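# Fit sandpaper strip onto hand sander under both clamps

## Task

Mount the sandpaper strip on the hand sander with each of its two ends held beneath a clamp, the paper sitting straight and tight against the sander's base on every side.

## Robot and tools

Robot: two arms in a physics simulation. left_arm carries a left hand and right_arm a right hand; the left hand is the mirror of the right. Each hand has index, middle and ring fingers plus a thumb, with rubber caps on the last 0.03 m of each digit. Base poses in the scene frame: left_arm (-0.034, +0.448, +0.028) m, quat_wxyz (+1.000, 0, 0, -0.018); right_arm (-0.006, -0.412, +0.028) m, quat_wxyz (+1.000, 0, 0, +0.015).

Frames. Scene frame: origin at table-top height, midway between the nominal bases; +z up, +x out over the table, left_arm on the +y side (image left/right may differ). Result positions (m), quats and velocities use this frame. Each hand point has its own axes: +z runs along straight fingers toward the tips, +y points out of the palm face (palm surface at y = -0.062), +x crosses the palm away from the thumb on the right hand but toward the thumb on the left hand. Knuckles sit at z = -0.017, straight fingertips about 0.139 m beyond. A rigid mast near the wrist (x +0.05 to +0.10, z -0.16 to -0.11, out to y = +0.06; x sign flipped on the left hand) can strike things.

The row (shared by execute_actions and move): exactly 48 numbers, each in [-1, 1], always for both arms. Positions 1-24 are left_arm, 25-48 right_arm. Per arm: dx, dy, dz, rx, ry, rz, then 16 finger goals, then current_limit, speed. The six pose numbers are an offset, not a pose: measured from that arm's Hand target as it stood when the action or move began, along that Hand target's own axes; 1.0 equals 0.6 m or 180 degrees; rx, ry, rz form one rotation vector. All six at 0 re-requests the current Hand target (holds). Every row in one action counts from the same start, so sending an offset again in a new action moves further. Commanded orientation is clipped to 32 degrees from the measured one each step.

The 16 finger numbers are absolute goals, scaled linearly between each hinge's stops; 0 is a real goal, not 'unchanged' (to keep a hand as is, resend its hand_goal, hand_current_limit and hand_speed). Order, with degrees at +1/-1 and the straight value: index_abd, index_mcp, index_pip, index_dip, middle_abd, middle_mcp, middle_pip, middle_dip, ring_abd, ring_mcp, ring_pip, ring_dip, thumb_cmc, thumb_axl, thumb_mcp, thumb_ipl. _abd (+60/-60; 0.00) swings a finger sideways away from the thumb; _mcp (+128/-18; -0.75), _pip (+108/-29; -0.58), _dip (+117/-21; -0.70) curl toward the palm. thumb_cmc (+120/-20; -0.71) brings the thumb round in front of the palm, thumb_axl (+140/-27; -0.68) rolls it about its own line, thumb_mcp (+109/-69; -0.23) and thumb_ipl (+108/-77; -0.17) bend it. current_limit maps -1..+1 to 0..550 mA (floor 11 mA); speed gives a set-point rate of (speed+1)/2 times 8.5 rad/s. Initial values: +0.4 and -0.6. A finger only squeezes while its goal lies past the object's surface.

Tools.
execute_actions(actions, cameras): actions is a list of actions, each a list of up to 15 rows at 1/30 s per row; a short action repeats its final row to fill 15. An empty list returns state plus all camera images.
move(target, speed, blend, stop_force, zero, blocking, cameras): straight-line paths for each hand point toward target (one row, or up to 15 rows all measured from the same starting Hand targets). speed in m/s, 0.002 to 3.6, default 0.25 (turning up to twice that in rad/s); one value or one per target. blend in m rounds corners in a list. stop_force in N, 3 to 120, ends an arm's path on a push against its motion; not reliable for light touches, turning hands, or with blocking=false. zero (default true) re-zeroes the sensor before the move. Paths do not avoid obstacles; route away from an arm's own base. Ends with a 'move:' line: done, off_target, moving, held or fault, plus limits=paced (pose clipped) or limits=held (steps withheld).
wait(seconds 0-10): the scene runs with last commands held.
stop(): brakes a running move.
zoom_image(camera, region [x0, y0, x1, y1] pixels, box at most 504 square) on the latest image of one camera.
zero_wrist_force(arm): subtracts the current wrist reading.
finished_scene(scene=1): ends the scene irreversibly.
Cameras: cam_high, cam_low, cam_end_a, cam_end_b, cam_far, cam_left_wrist, cam_right_wrist, all 672x504.

Results. Hand target is the last commanded pose after clipping; the hand point may rest short of it, and the next command re-requests it. Joint positions and torques (positive toward larger angles; torques include arm weight and offsets). Wrist force/torque in the end effector's axes, as force from the surface into the arm, plus the peak since the last shown. hand_goal, hand_measured, hand_current_ma (positive pushes toward -1), hand_state: moving, goal, blocked or overload.

Avoid. A force near 150 N on any part, or joint torque at its limit (shoulder/elbow 135 N m, wrists 25.2 N m), freezes that arm for 10 s. The arms are stiff: targets even slightly past firm contact can fault, and faster contact hits harder. Any contact between the two arms or hands is dangerous. A finger motor at 495 mA or more for 5 s shuts down for 10 s. Motors at 85 °C brake the arm for 30-60 s. Do not drop or fling the paper or sander, slam fixed things, or let anything leave the table; the result must stay in place once the robot lets go.

Each tool is called after ">>>" as a command line: name --argument value for each argument, lists and objects as JSON in quotes; but a table of rows of numbers goes row by row, as --pt "numbers of a row", without its own name.

## Session

>>> execute_actions --actions '[]' --cameras '["all"]'

Scene clock: 0.00 s.
left_arm: end_effector_position=(+0.5000, +0.2082, +0.3568) hand_goal=(+0.000, -0.754, -0.576, -0.696, +0.000, -0.754, -0.576, -0.696, +0.000, -0.754, -0.576, -0.696, -0.714, -0.678, -0.226, -0.168) hand_measured=(+0.000, -0.754, -0.576, -0.696, +0.000, -0.754, -0.576, -0.696, +0.000, -0.754, -0.576, -0.696, -0.714, -0.678, -0.226, -0.168) hand_current_ma=(+0, +0, +0, +0, +0, +0, +0, +0, +0, +0, +0, +0, +0, +0, +0, +0) hand_state=(goal, goal, goal, goal, goal, goal, goal, goal, goal, goal, goal, goal, goal, goal, goal, goal) hand_current_limit=0.40 hand_speed=-0.60 end_effector_quat_wxyz=(+0.524, +0.652, -0.161, +0.524) | right_arm: end_effector_position=(+0.7201, -0.6169, +0.2108) hand_goal=(+0.000, -0.754, -0.576, -0.696, +0.000, -0.754, -0.576, -0.696, +0.000, -0.754, -0.576, -0.696, -0.714, -0.678, -0.226, -0.168) hand_measured=(+0.000, -0.754, -0.576, -0.696, +0.000, -0.754, -0.576, -0.696, +0.000, -0.754, -0.576, -0.696, -0.714, -0.678, -0.226, -0.168) hand_current_ma=(+0, +0, +0, +0, +0, +0, +0, +0, +0, +0, +0, +0, +0, +0, +0, +0) hand_state=(goal, goal, goal, goal, goal, goal, goal, goal, goal, goal, goal, goal, goal, goal, goal, goal) hand_current_limit=0.40 hand_speed=-0.60 end_effector_quat_wxyz=(-0.055, +0.685, +0.557, +0.467)
Joint positions: left_arm=[3.425 -2.288 -1.873 1.347 0.31 0.714] | right_arm=[-0.767 -1.107 1.828 -2.344 -0.593 -0.502]
Joint velocities: within noise
Joint torques (N m): no reading
Motor temperatures (°C): left_arm=[30 29 28 35 35 39] | right_arm=[27 31 31 37 34 37]
Wrist force (N): no reading
Wrist torque (N m): no reading
Wrist force, peak (N): no reading
Hand target: left_arm +0.5000, +0.2082, +0.3568; +0.524, +0.652, -0.161, +0.524 | right_arm +0.7201, -0.6169, +0.2108; -0.055, +0.685, +0.557, +0.467

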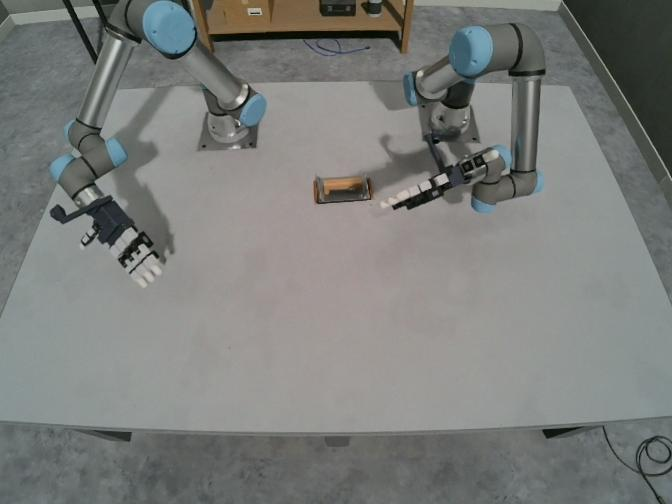

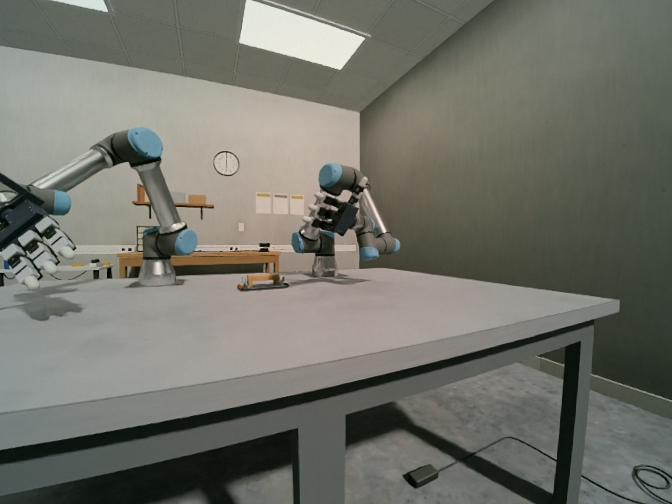

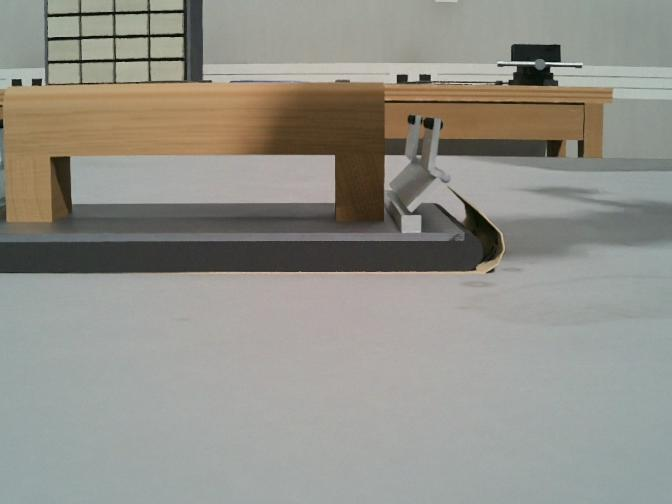

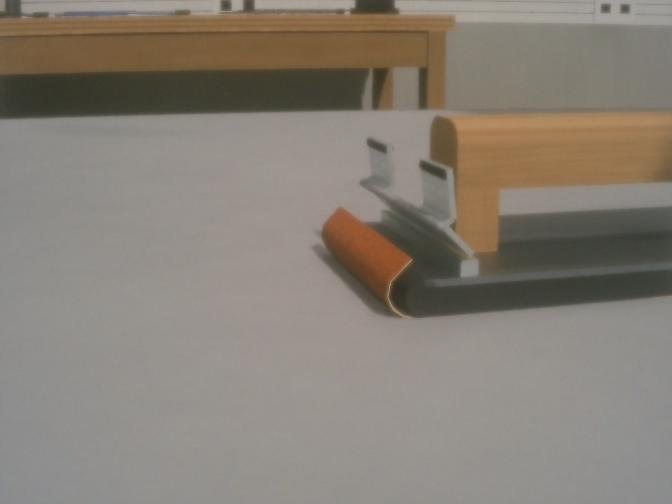

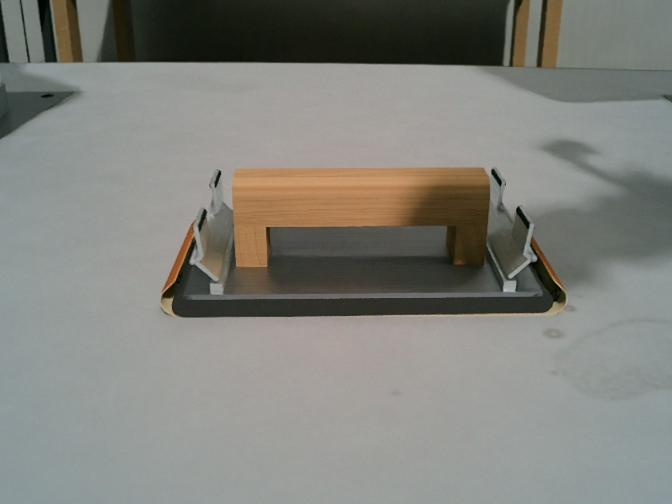

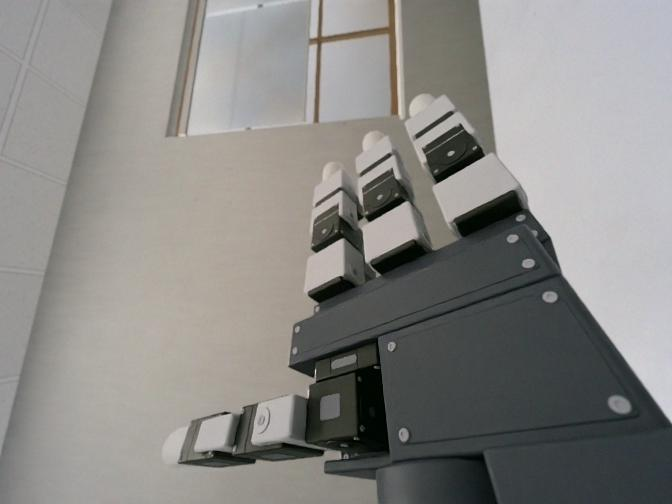

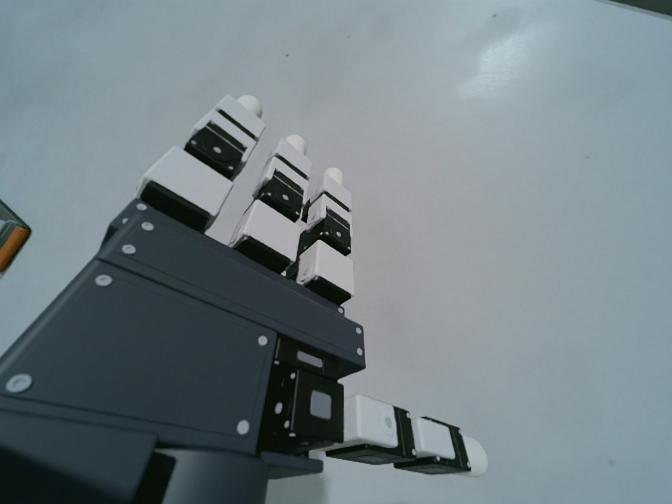

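>>> zoom_image --camera "cam_high" --region '[290, 150, 400, 230]'

>>> zoom_image --camera "cam_end_a" --region '[330, 90, 530, 290]'

>>> zoom_image --camera "cam_end_b" --region '[300, 110, 510, 330]'

>>> zoom_image --camera "cam_far" --region '[140, 150, 360, 340]'

>>> zoom_image --camera "cam_far" --region '[400, 150, 620, 340]'

Scaled by 4.582 from the camera's 672x504 image, which has a finer 960x720 frame.

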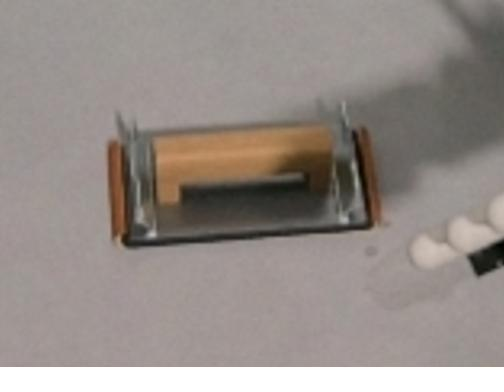

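Scaled by 2.520 from the camera's 672x504 image, which has a finer 960x720 frame.

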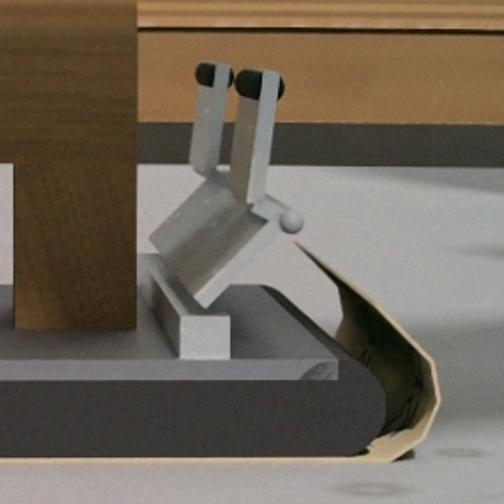

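Scaled by 2.291 from the camera's 672x504 image, which has a finer 960x720 frame.

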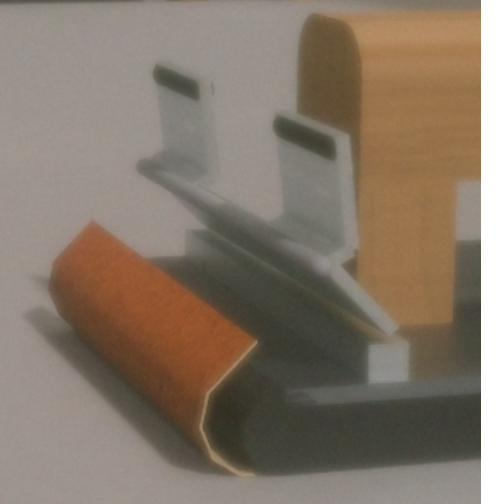

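Scaled by 2.291 from the camera's 672x504 image, which has a finer 960x720 frame.

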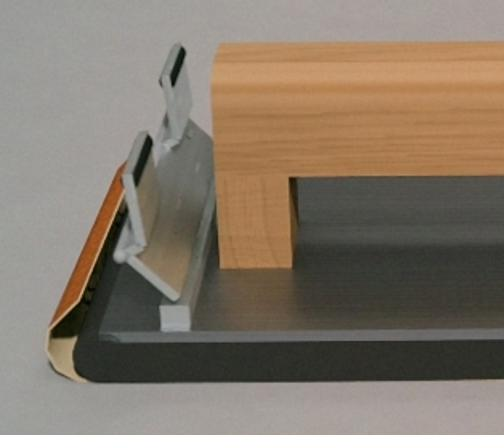

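Scaled by 2.291 from the camera's 672x504 image, which has a finer 960x720 frame.

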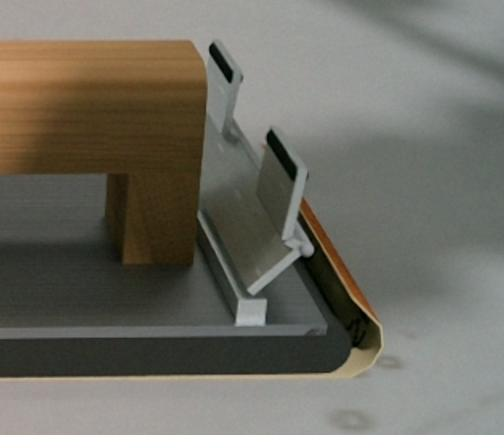

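>>> zoom_image --camera "cam_end_a" --region '[380, 180, 520, 285]'

>>> zoom_image --camera "cam_end_b" --region '[310, 190, 490, 325]'

>>> zoom_image --camera "cam_far" --region '[465, 155, 605, 325]'

>>> zoom_image --camera "cam_far" --region '[150, 155, 290, 325]'

Scaled by 3.600 from the camera's 672x504 image, which has a finer 960x720 frame.

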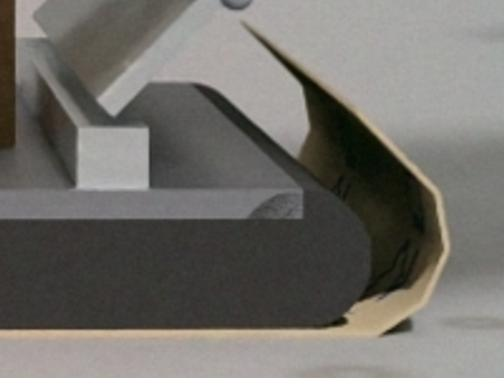

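Scaled by 2.800 from the camera's 672x504 image, which has a finer 960x720 frame.

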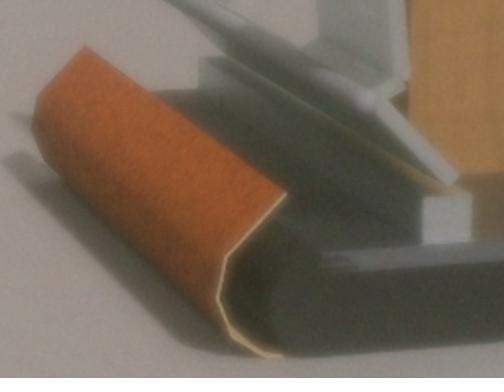

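Scaled by 2.965 from the camera's 672x504 image, which has a finer 960x720 frame.

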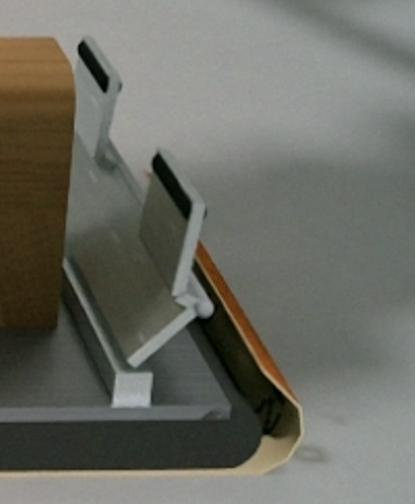

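Scaled by 2.965 from the camera's 672x504 image, which has a finer 960x720 frame.

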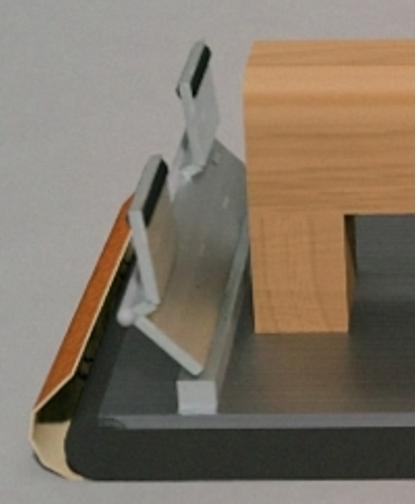

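>>> move --target '[-0.0625,0.0728,-0.2977,-0.3529,-0.2706,0.6489, 0,0.342,0.591,0.174, 0,-0.754,-0.576,-0.696, 0,0.342,0.591,0.174, -0.714,-0.678,-0.226,-0.168, 0.4,-0.6, 0.510,-0.5658,-0.077,0.1482,-0.1856,0.4707, 0,-0.754,-0.576,-0.696, 0,-0.754,-0.576,-0.696, 0,0.342,0.591,0.174, -0.714,-0.678,-0.226,-0.168, 0.4,-0.6]' --speed 0.3 --cameras '["all"]'

Scene clock: 374.00 s.
left_arm: end_effector_position=(+0.3601, +0.3303, +0.3298) hand_goal=(+0.000, +0.342, +0.590, +0.174, +0.000, -0.754, -0.576, -0.696, +0.000, +0.342, +0.590, +0.174, -0.714, -0.678, -0.226, -0.168) hand_measured=(+0.000, +0.338, +0.588, +0.172, +0.002, -0.750, -0.576, -0.696, +0.000, +0.338, +0.588, +0.172, -0.710, -0.678, -0.224, -0.168) hand_current_ma=(+0, -1, +0, +0, +0, +1, +0, +0, +0, -1, +0, +0, +1, +0, +0, +0) hand_state=(goal, goal, goal, goal, goal, goal, goal, goal, goal, goal, goal, goal, goal, goal, goal, goal) hand_current_limit=0.40 hand_speed=-0.60 end_effector_quat_wxyz=(+0.011, -0.037, +0.953, -0.301) | right_arm: end_effector_position=(+0.4003, -0.2996, +0.3001) hand_goal=(+0.000, -0.754, -0.576, -0.696, +0.000, -0.754, -0.576, -0.696, +0.000, +0.342, +0.590, +0.174, -0.714, -0.678, -0.226, -0.168) hand_measured=(+0.000, -0.748, -0.576, -0.696, +0.000, -0.748, -0.576, -0.696, +0.000, +0.328, +0.586, +0.172, -0.710, -0.678, -0.224, -0.168) hand_current_ma=(+0, +1, +0, +0, +0, +1, +0, +0, +0, -7, +0, +0, +0, +0, +0, +0) hand_state=(goal, goal, goal, goal, goal, goal, goal, goal, goal, goal, goal, goal, goal, goal, goal, goal) hand_current_limit=0.40 hand_speed=-0.60 end_effector_quat_wxyz=(-0.341, +0.939, +0.037, -0.013)
Joint positions: left_arm=[3.374 -1.817 -1.438 1.601 -0.964 1.715] | right_arm=[-0.268 -1.736 1.874 -1.455 -0.914 1.169]
Joint torques (N m): left_arm=[-8.65 42.99 4.02 -1.29 0.06 1.89] | right_arm=[9.67 -26.07 -28.6 -1.33 2.89 1.6]
Wrist force (N): left_arm=[-1.7 -2.0 -4.2] | right_arm=[0.4 0.5 0.7]
Wrist torque (N m): left_arm=[0.16 0.29 -0.25] | right_arm=[0.04 -0.14 -0.03]
Wrist force, peak (N): left_arm=[-1.6 -2.3 -4.6] | right_arm=[-0.6 0.8 1.1]
Hand target: left_arm +0.3601, +0.3303, +0.3298; +0.011, -0.037, +0.953, -0.301 | right_arm +0.4002, -0.2996, +0.3001; -0.342, +0.939, +0.037, -0.013
Off the commanded pose: left_arm 0.000 m, 0 deg | right_arm 0.000 m, 0 deg.
move: done

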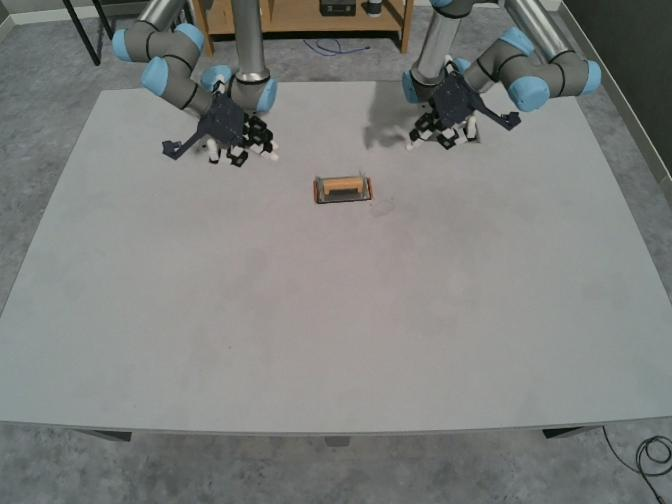

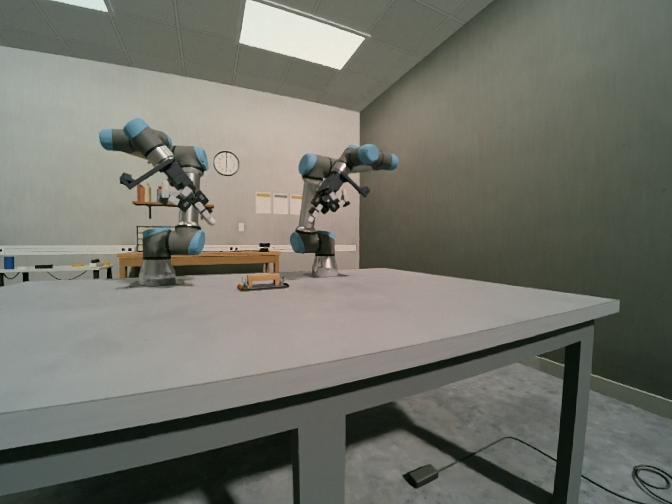

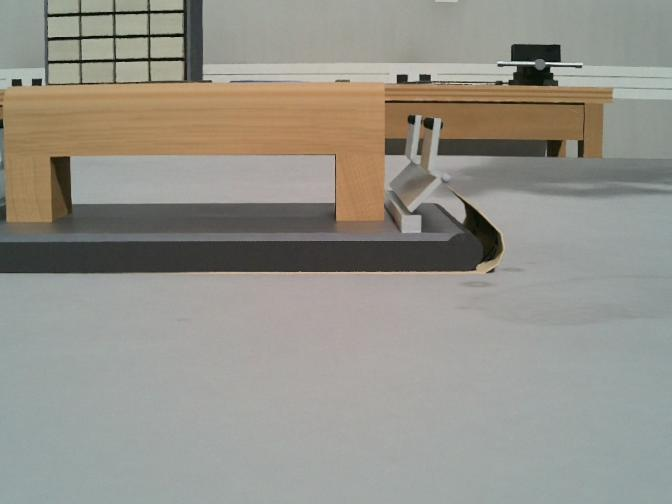

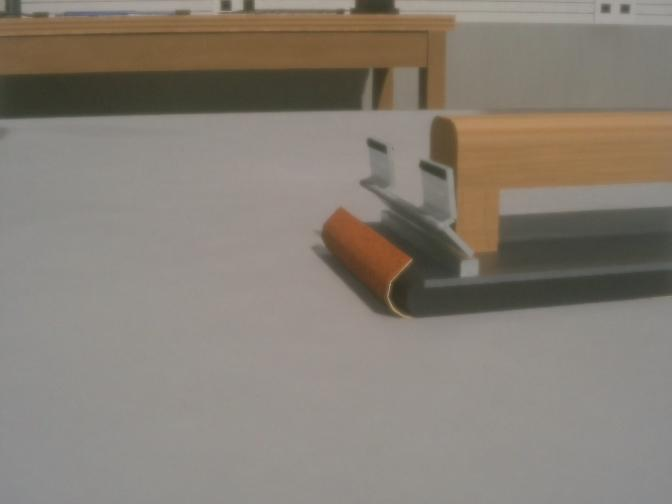

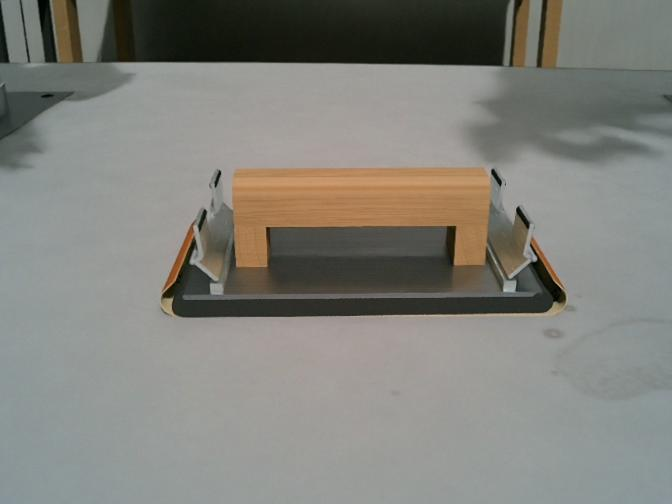

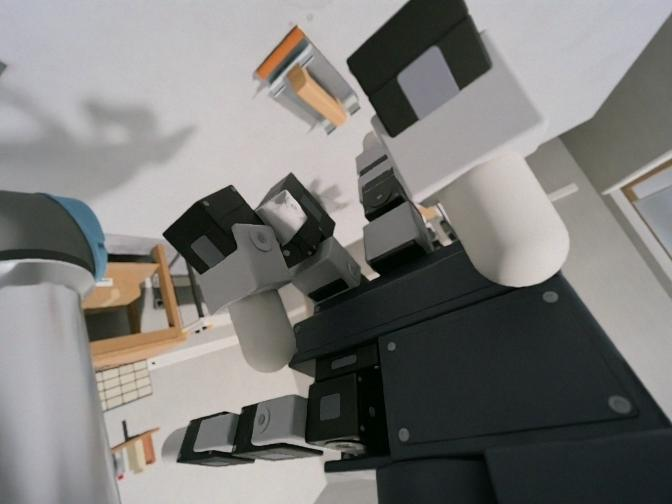

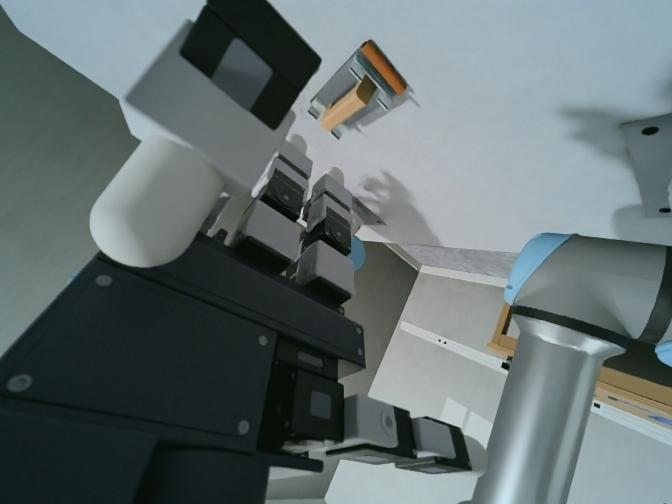

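>>> move --target '[0.1798,0.1727,0.3412, 0,0,0, 0,0.342,0.591,0.174, 0,-0.754,-0.576,-0.696, 0,0.342,0.591,0.174, -0.714,-0.678,-0.226,-0.168, 0.4,-0.6, -0.1262,-0.1483,0.5008, 0,0,0, -0.073,-0.754,-0.576,-0.696, 0.073,-0.754,-0.576,-0.696, 0,0.342,0.591,0.174, -0.714,-0.678,-0.226,-0.168, 0.4,-0.6]' --speed 0.2 --cameras '["cam_high","cam_end_a","cam_far","cam_end_b","cam_right_wrist","cam_left_wrist"]'

Scene clock: 396.13 s.
left_arm: end_effector_position=(+0.2550, +0.2893, +0.1028) hand_goal=(+0.000, +0.342, +0.590, +0.174, +0.000, -0.754, -0.576, -0.696, +0.000, +0.342, +0.590, +0.174, -0.714, -0.678, -0.226, -0.168) hand_measured=(+0.000, +0.338, +0.588, +0.172, +0.002, -0.750, -0.576, -0.696, +0.000, +0.338, +0.588, +0.172, -0.710, -0.678, -0.224, -0.168) hand_current_ma=(+0, -1, +0, +0, +0, +1, +0, +0, +0, -1, +0, +0, +1, +0, +0, +0) hand_state=(goal, goal, goal, goal, goal, goal, goal, goal, goal, goal, goal, goal, goal, goal, goal, goal) hand_current_limit=0.40 hand_speed=-0.60 end_effector_quat_wxyz=(+0.011, -0.037, +0.953, -0.301) | right_arm: end_effector_position=(+0.3043, -0.0451, +0.1270) hand_goal=(-0.074, -0.754, -0.576, -0.696, +0.072, -0.754, -0.576, -0.696, +0.000, +0.342, +0.590, +0.174, -0.714, -0.678, -0.226, -0.168) hand_measured=(-0.070, -0.748, -0.576, -0.696, +0.068, -0.748, -0.576, -0.696, +0.000, +0.328, +0.586, +0.172, -0.710, -0.678, -0.224, -0.168) hand_current_ma=(+0, +1, +0, +0, +0, +1, +0, +0, +0, -7, +0, +0, +1, +0, +0, +0) hand_state=(goal, goal, goal, goal, goal, goal, goal, goal, goal, goal, goal, goal, goal, goal, goal, goal) hand_current_limit=0.40 hand_speed=-0.60 end_effector_quat_wxyz=(-0.342, +0.939, +0.037, -0.013)
Joint positions: left_arm=[3.305 -1.819 -2.07 2.282 -0.96 1.632] | right_arm=[0.366 -1.447 2.243 -2.623 -0.915 1.977]
Joint torques (N m): left_arm=[-8.88 11.78 0.31 -0.93 1.53 -1.33] | right_arm=[9.17 -9.92 -23.29 -5.01 -0.74 1.66]
Wrist force (N): left_arm=[-1.5 -2.1 -4.1] | right_arm=[0.0 0.7 0.7]
Wrist torque (N m): left_arm=[0.13 0.26 -0.13] | right_arm=[0.05 -0.09 -0.06]
Wrist force, peak (N): left_arm=[-2.1 -2.4 -5.2] | right_arm=[0.0 0.4 1.5]
Hand target: left_arm +0.2550, +0.2893, +0.1028; +0.011, -0.037, +0.953, -0.301 | right_arm +0.3043, -0.0450, +0.1270; -0.342, +0.939, +0.037, -0.013
Off the commanded pose: left_arm 0.000 m, 0 deg | right_arm 0.000 m, 0 deg.
move: done
Images, in order (width x height): cam_high 672x504, cam_end_a 672x504, cam_end_b 672x504, cam_far 672x504, cam_left_wrist 672x504, cam_right_wrist 672x504.

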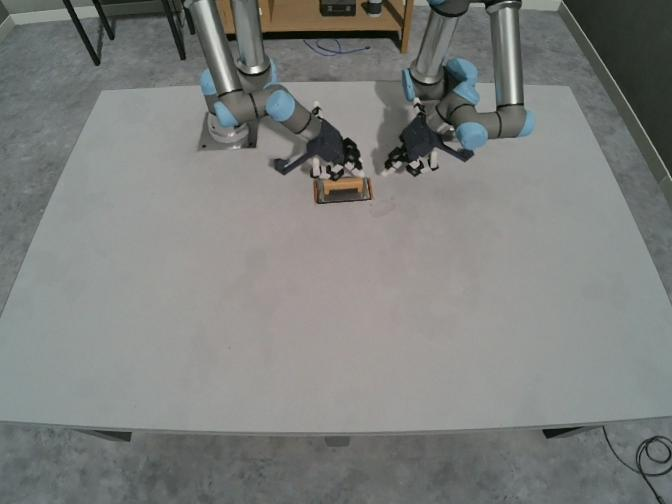

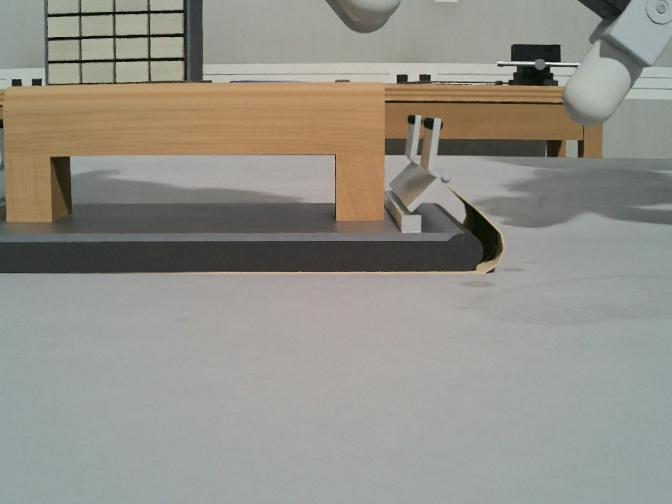

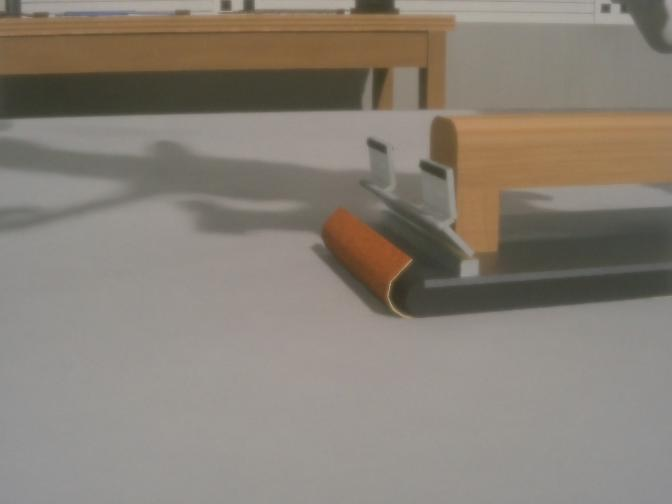

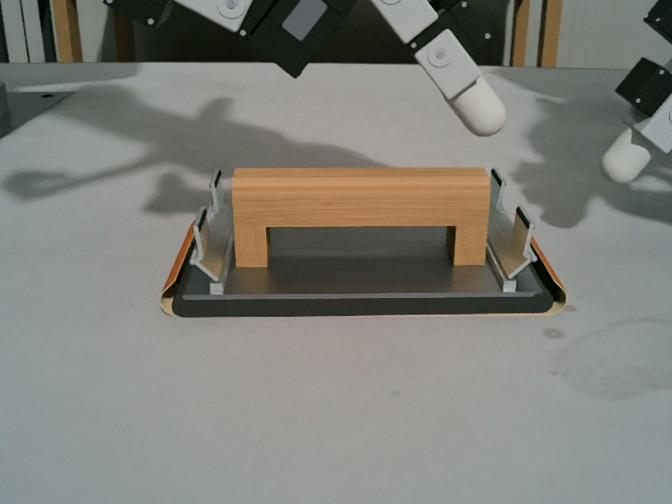

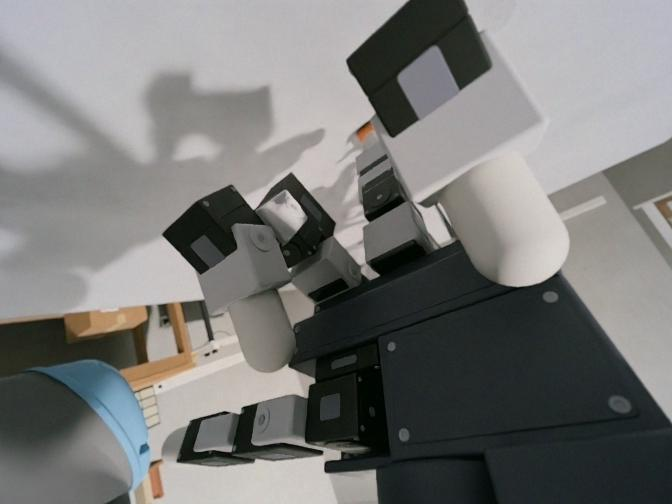

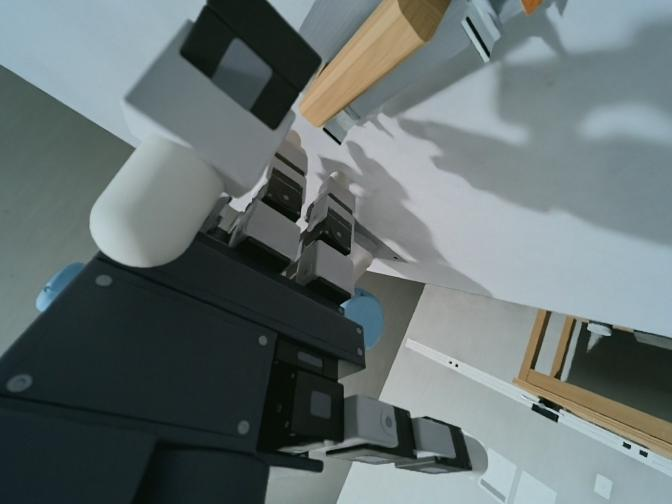

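>>> zoom_image --camera "cam_high" --region '[290, 120, 450, 220]'

>>> zoom_image --camera "cam_right_wrist" --region '[200, 0, 560, 240]'

Scaled by 3.150 from the camera's 672x504 image, which has a finer 960x720 frame.

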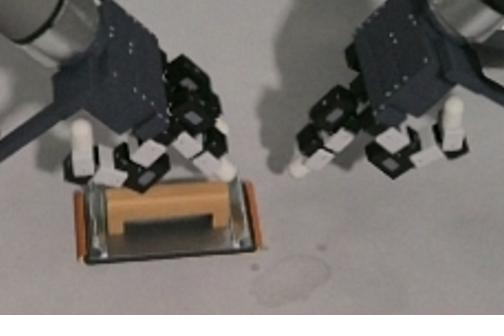

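Scaled by 1.400 from the camera's 672x504 image, which has a finer 960x720 frame.

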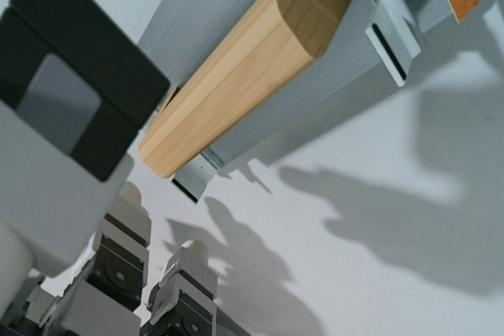

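>>> move --target '[-0.0665,0.0215,0.0398, 0,0,0, 0,0.342,0.591,0.174, 0,-0.754,-0.576,-0.696, 0,0.342,0.591,0.174, -0.714,-0.678,-0.226,-0.168, 0.4,-0.6, 0.0665,0.0040,-0.0034, 0,0,0, -0.073,-0.754,-0.576,-0.696, 0.073,-0.754,-0.576,-0.696, 0,0.342,0.591,0.174, -0.714,-0.678,-0.226,-0.168, 0.4,-0.6]' --speed 0.2 --cameras '["cam_high","cam_end_a","cam_far","cam_right_wrist"]'

>>> zoom_image --camera "cam_high" --region '[290, 120, 450, 220]'

>>> zoom_image --camera "cam_far" --region '[420, 60, 672, 330]'

Scene clock: 420.47 s.
left_arm: end_effector_position=(+0.2949, +0.2893, +0.0759) hand_goal=(+0.000, +0.342, +0.590, +0.174, +0.000, -0.754, -0.576, -0.696, +0.000, +0.342, +0.590, +0.174, -0.714, -0.678, -0.226, -0.168) hand_measured=(+0.000, +0.338, +0.588, +0.172, +0.002, -0.750, -0.576, -0.696, +0.000, +0.338, +0.588, +0.172, -0.710, -0.678, -0.224, -0.168) hand_current_ma=(+0, -1, +0, +0, +0, +1, +0, +0, +0, -1, +0, +0, +1, +0, +0, +0) hand_state=(goal, goal, goal, goal, goal, goal, goal, goal, goal, goal, goal, goal, goal, goal, goal, goal) hand_current_limit=0.40 hand_speed=-0.60 end_effector_quat_wxyz=(+0.012, -0.037, +0.953, -0.301) | right_arm: end_effector_position=(+0.3443, -0.0451, +0.1270) hand_goal=(-0.074, -0.754, -0.576, -0.696, +0.072, -0.754, -0.576, -0.696, +0.000, +0.342, +0.590, +0.174, -0.714, -0.678, -0.226, -0.168) hand_measured=(-0.070, -0.748, -0.576, -0.696, +0.068, -0.748, -0.576, -0.696, +0.000, +0.328, +0.586, +0.172, -0.710, -0.678, -0.224, -0.168) hand_current_ma=(+0, +1, +0, +0, +0, +1, +0, +0, +0, -7, +0, +0, +1, +0, +0, +0) hand_state=(goal, goal, goal, goal, goal, goal, goal, goal, goal, goal, goal, goal, goal, goal, goal, goal) hand_current_limit=0.40 hand_speed=-0.60 end_effector_quat_wxyz=(-0.342, +0.939, +0.037, -0.013)
Joint positions: left_arm=[3.29 -1.945 -1.978 2.327 -0.96 1.613] | right_arm=[0.332 -1.386 2.159 -2.575 -0.907 1.936]
Joint torques (N m): left_arm=[-7.33 16.5 23.54 -0.95 -0.19 -1.29] | right_arm=[-9.79 -13.87 -22.31 -1.4 2.39 -2]
Wrist force (N): left_arm=[-1.8 -2.0 -4.3] | right_arm=[0.3 0.4 0.5]
Wrist torque (N m): left_arm=[0.16 0.30 -0.13] | right_arm=[0.02 -0.09 0.05]
Wrist force, peak (N): left_arm=[-2.0 -2.0 -4.6] | right_arm=[0.3 0.7 1.1]
Hand target: left_arm +0.2950, +0.2893, +0.0758; +0.011, -0.037, +0.953, -0.301 | right_arm +0.3444, -0.0451, +0.1270; -0.342, +0.939, +0.037, -0.013
Off the commanded pose: left_arm 0.000 m, 0 deg | right_arm 0.000 m, 0 deg.
move: done
Images, in order (width x height): cam_high 672x504, cam_end_a 672x504, cam_far 672x504, cam_right_wrist 672x504.

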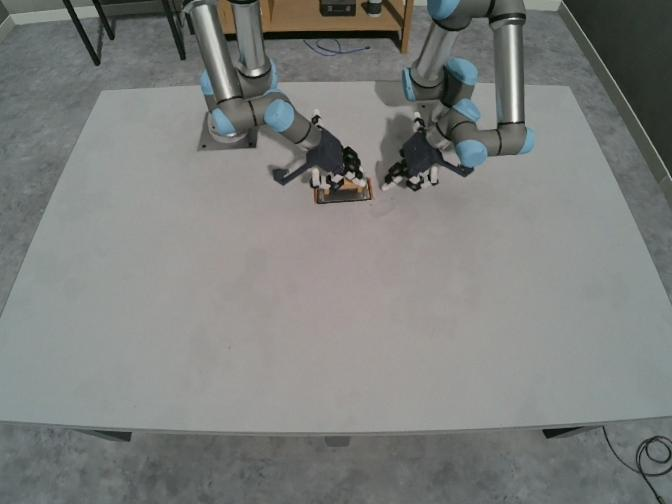

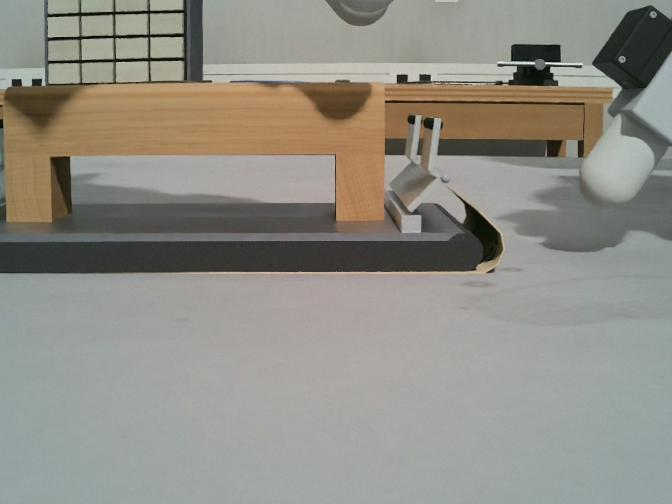

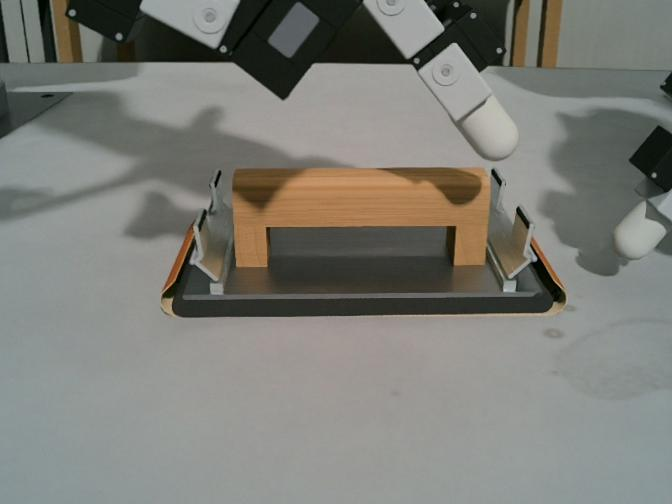

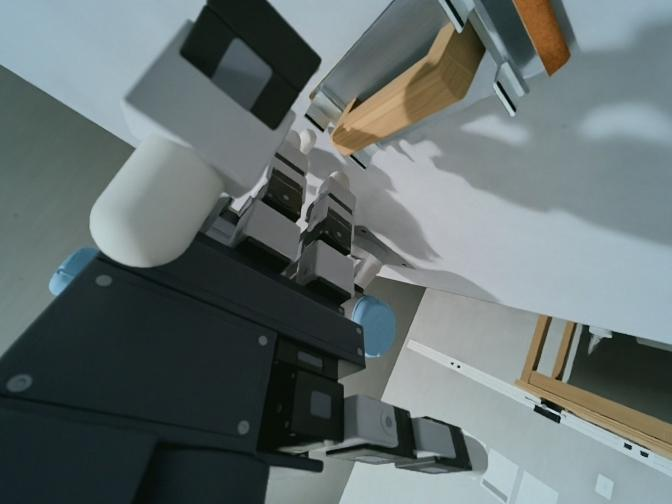

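Scaled by 3.150 from the camera's 672x504 image, which has a finer 960x720 frame.

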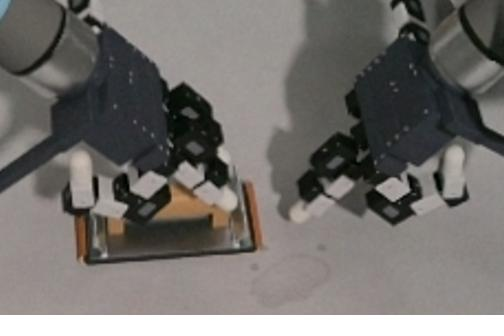

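Scaled by 1.867 from the camera's 672x504 image, which has a finer 960x720 frame.

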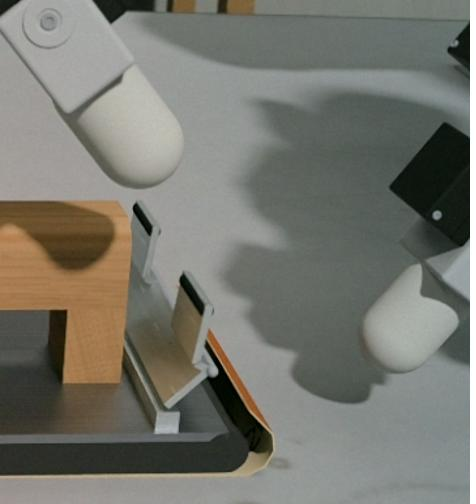

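>>> move --target '[0.0348,-0.0142,0.0100, 0,0,0, 0,0.342,0.591,0.174, 0,-0.754,-0.576,-0.696, 0,0.342,0.591,0.174, -0.714,-0.678,-0.226,-0.168, 0.4,-0.6, -0.0350,0.0093,0.0466, 0,0,0, -0.073,-0.754,-0.576,-0.696, 0.073,-0.754,-0.576,-0.696, 0,0.342,0.591,0.174, -0.714,-0.678,-0.226,-0.168, 0.4,-0.6]' --speed 0.1 --cameras '["cam_high","cam_end_a","cam_far","cam_right_wrist"]'

>>> zoom_image --camera "cam_far" --region '[420, 60, 672, 330]'

>>> zoom_image --camera "cam_right_wrist" --region '[230, 0, 590, 220]'

>>> zoom_image --camera "cam_high" --region '[290, 140, 430, 220]'

Scene clock: 464.27 s.
left_arm: end_effector_position=(+0.2750, +0.2773, +0.0758) hand_goal=(+0.000, +0.342, +0.590, +0.174, +0.000, -0.754, -0.576, -0.696, +0.000, +0.342, +0.590, +0.174, -0.714, -0.678, -0.226, -0.168) hand_measured=(+0.000, +0.338, +0.588, +0.172, +0.002, -0.750, -0.576, -0.696, +0.000, +0.338, +0.588, +0.172, -0.710, -0.678, -0.224, -0.168) hand_current_ma=(+0, -1, +0, +0, +0, +1, +0, +0, +0, -1, +0, +0, +1, +0, +0, +0) hand_state=(goal, goal, goal, goal, goal, goal, goal, goal, goal, goal, goal, goal, goal, goal, goal, goal) hand_current_limit=0.40 hand_speed=-0.60 end_effector_quat_wxyz=(+0.011, -0.037, +0.953, -0.301) | right_arm: end_effector_position=(+0.3224, -0.0331, +0.1020) hand_goal=(-0.074, -0.754, -0.576, -0.696, +0.072, -0.754, -0.576, -0.696, +0.000, +0.342, +0.590, +0.174, -0.714, -0.678, -0.226, -0.168) hand_measured=(-0.070, -0.748, -0.576, -0.696, +0.068, -0.748, -0.576, -0.696, +0.000, +0.328, +0.586, +0.172, -0.710, -0.678, -0.224, -0.168) hand_current_ma=(+0, +1, +0, +0, +0, +1, +0, +0, +0, -7, +0, +0, +1, +0, +0, +0) hand_state=(goal, goal, goal, goal, goal, goal, goal, goal, goal, goal, goal, goal, goal, goal, goal, goal) hand_current_limit=0.40 hand_speed=-0.60 end_effector_quat_wxyz=(-0.342, +0.939, +0.037, -0.013)
Joint positions: left_arm=[3.259 -1.91 -2.023 2.359 -0.959 1.576] | right_arm=[0.375 -1.346 2.209 -2.698 -0.917 1.989]
Joint torques (N m): left_arm=[-7.43 42.27 -2.69 -1.01 -0.09 -1.35] | right_arm=[10.32 -13.69 -7.89 -5.01 -0.55 1.46]
Wrist force (N): left_arm=[-1.6 -1.9 -4.2] | right_arm=[0.0 0.1 0.3]
Wrist torque (N m): left_arm=[0.14 0.27 -0.12] | right_arm=[0.02 -0.11 -0.05]
Wrist force, peak (N): left_arm=[-1.7 -2.3 -4.6] | right_arm=[1.0 -0.1 -0.4]
Hand target: left_arm +0.2750, +0.2773, +0.0758; +0.011, -0.037, +0.953, -0.301 | right_arm +0.3224, -0.0331, +0.1020; -0.342, +0.939, +0.037, -0.013
Off the commanded pose: left_arm 0.000 m, 0 deg | right_arm 0.000 m, 0 deg.
move: done
Images, in order (width x height): cam_high 672x504, cam_end_a 672x504, cam_far 672x504, cam_right_wrist 672x504.

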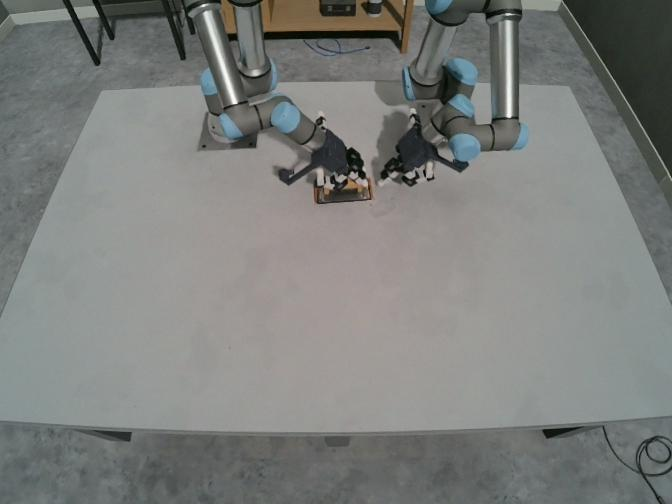

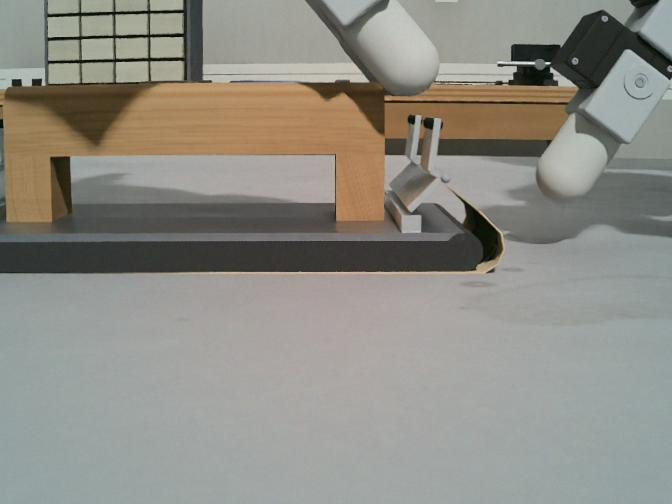

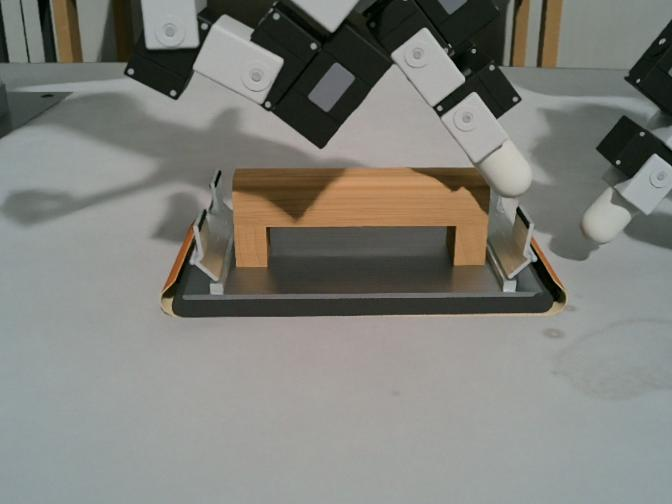

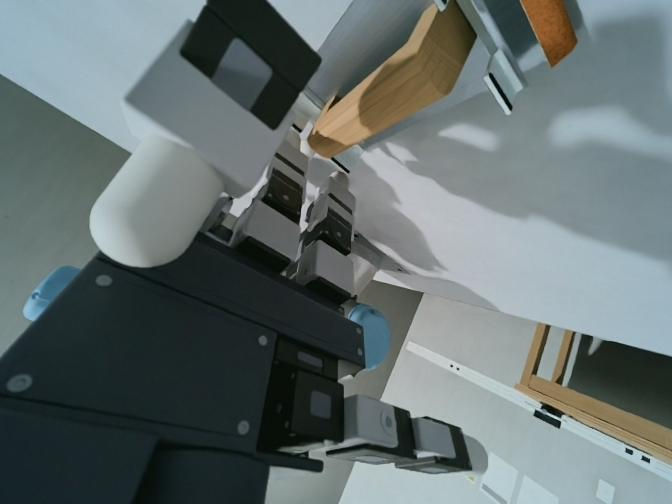

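Scaled by 1.867 from the camera's 672x504 image, which has a finer 960x720 frame.

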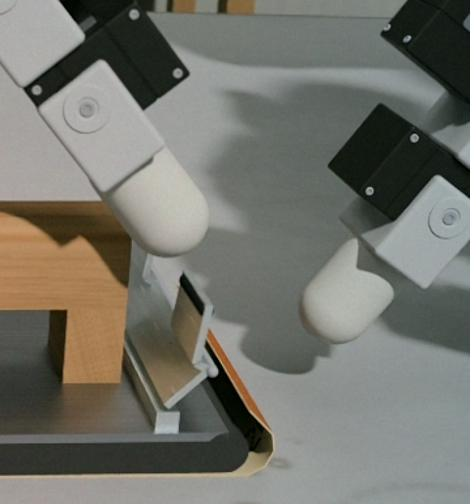

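Scaled by 1.400 from the camera's 672x504 image, which has a finer 960x720 frame.

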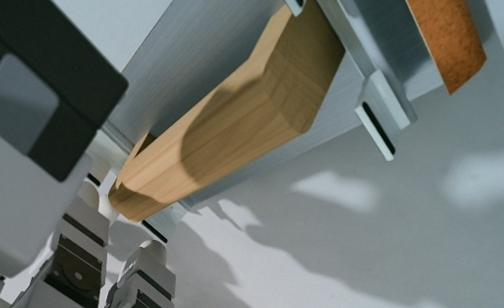

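Scaled by 3.600 from the camera's 672x504 image, which has a finer 960x720 frame.

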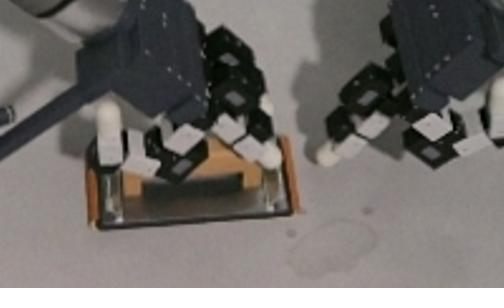

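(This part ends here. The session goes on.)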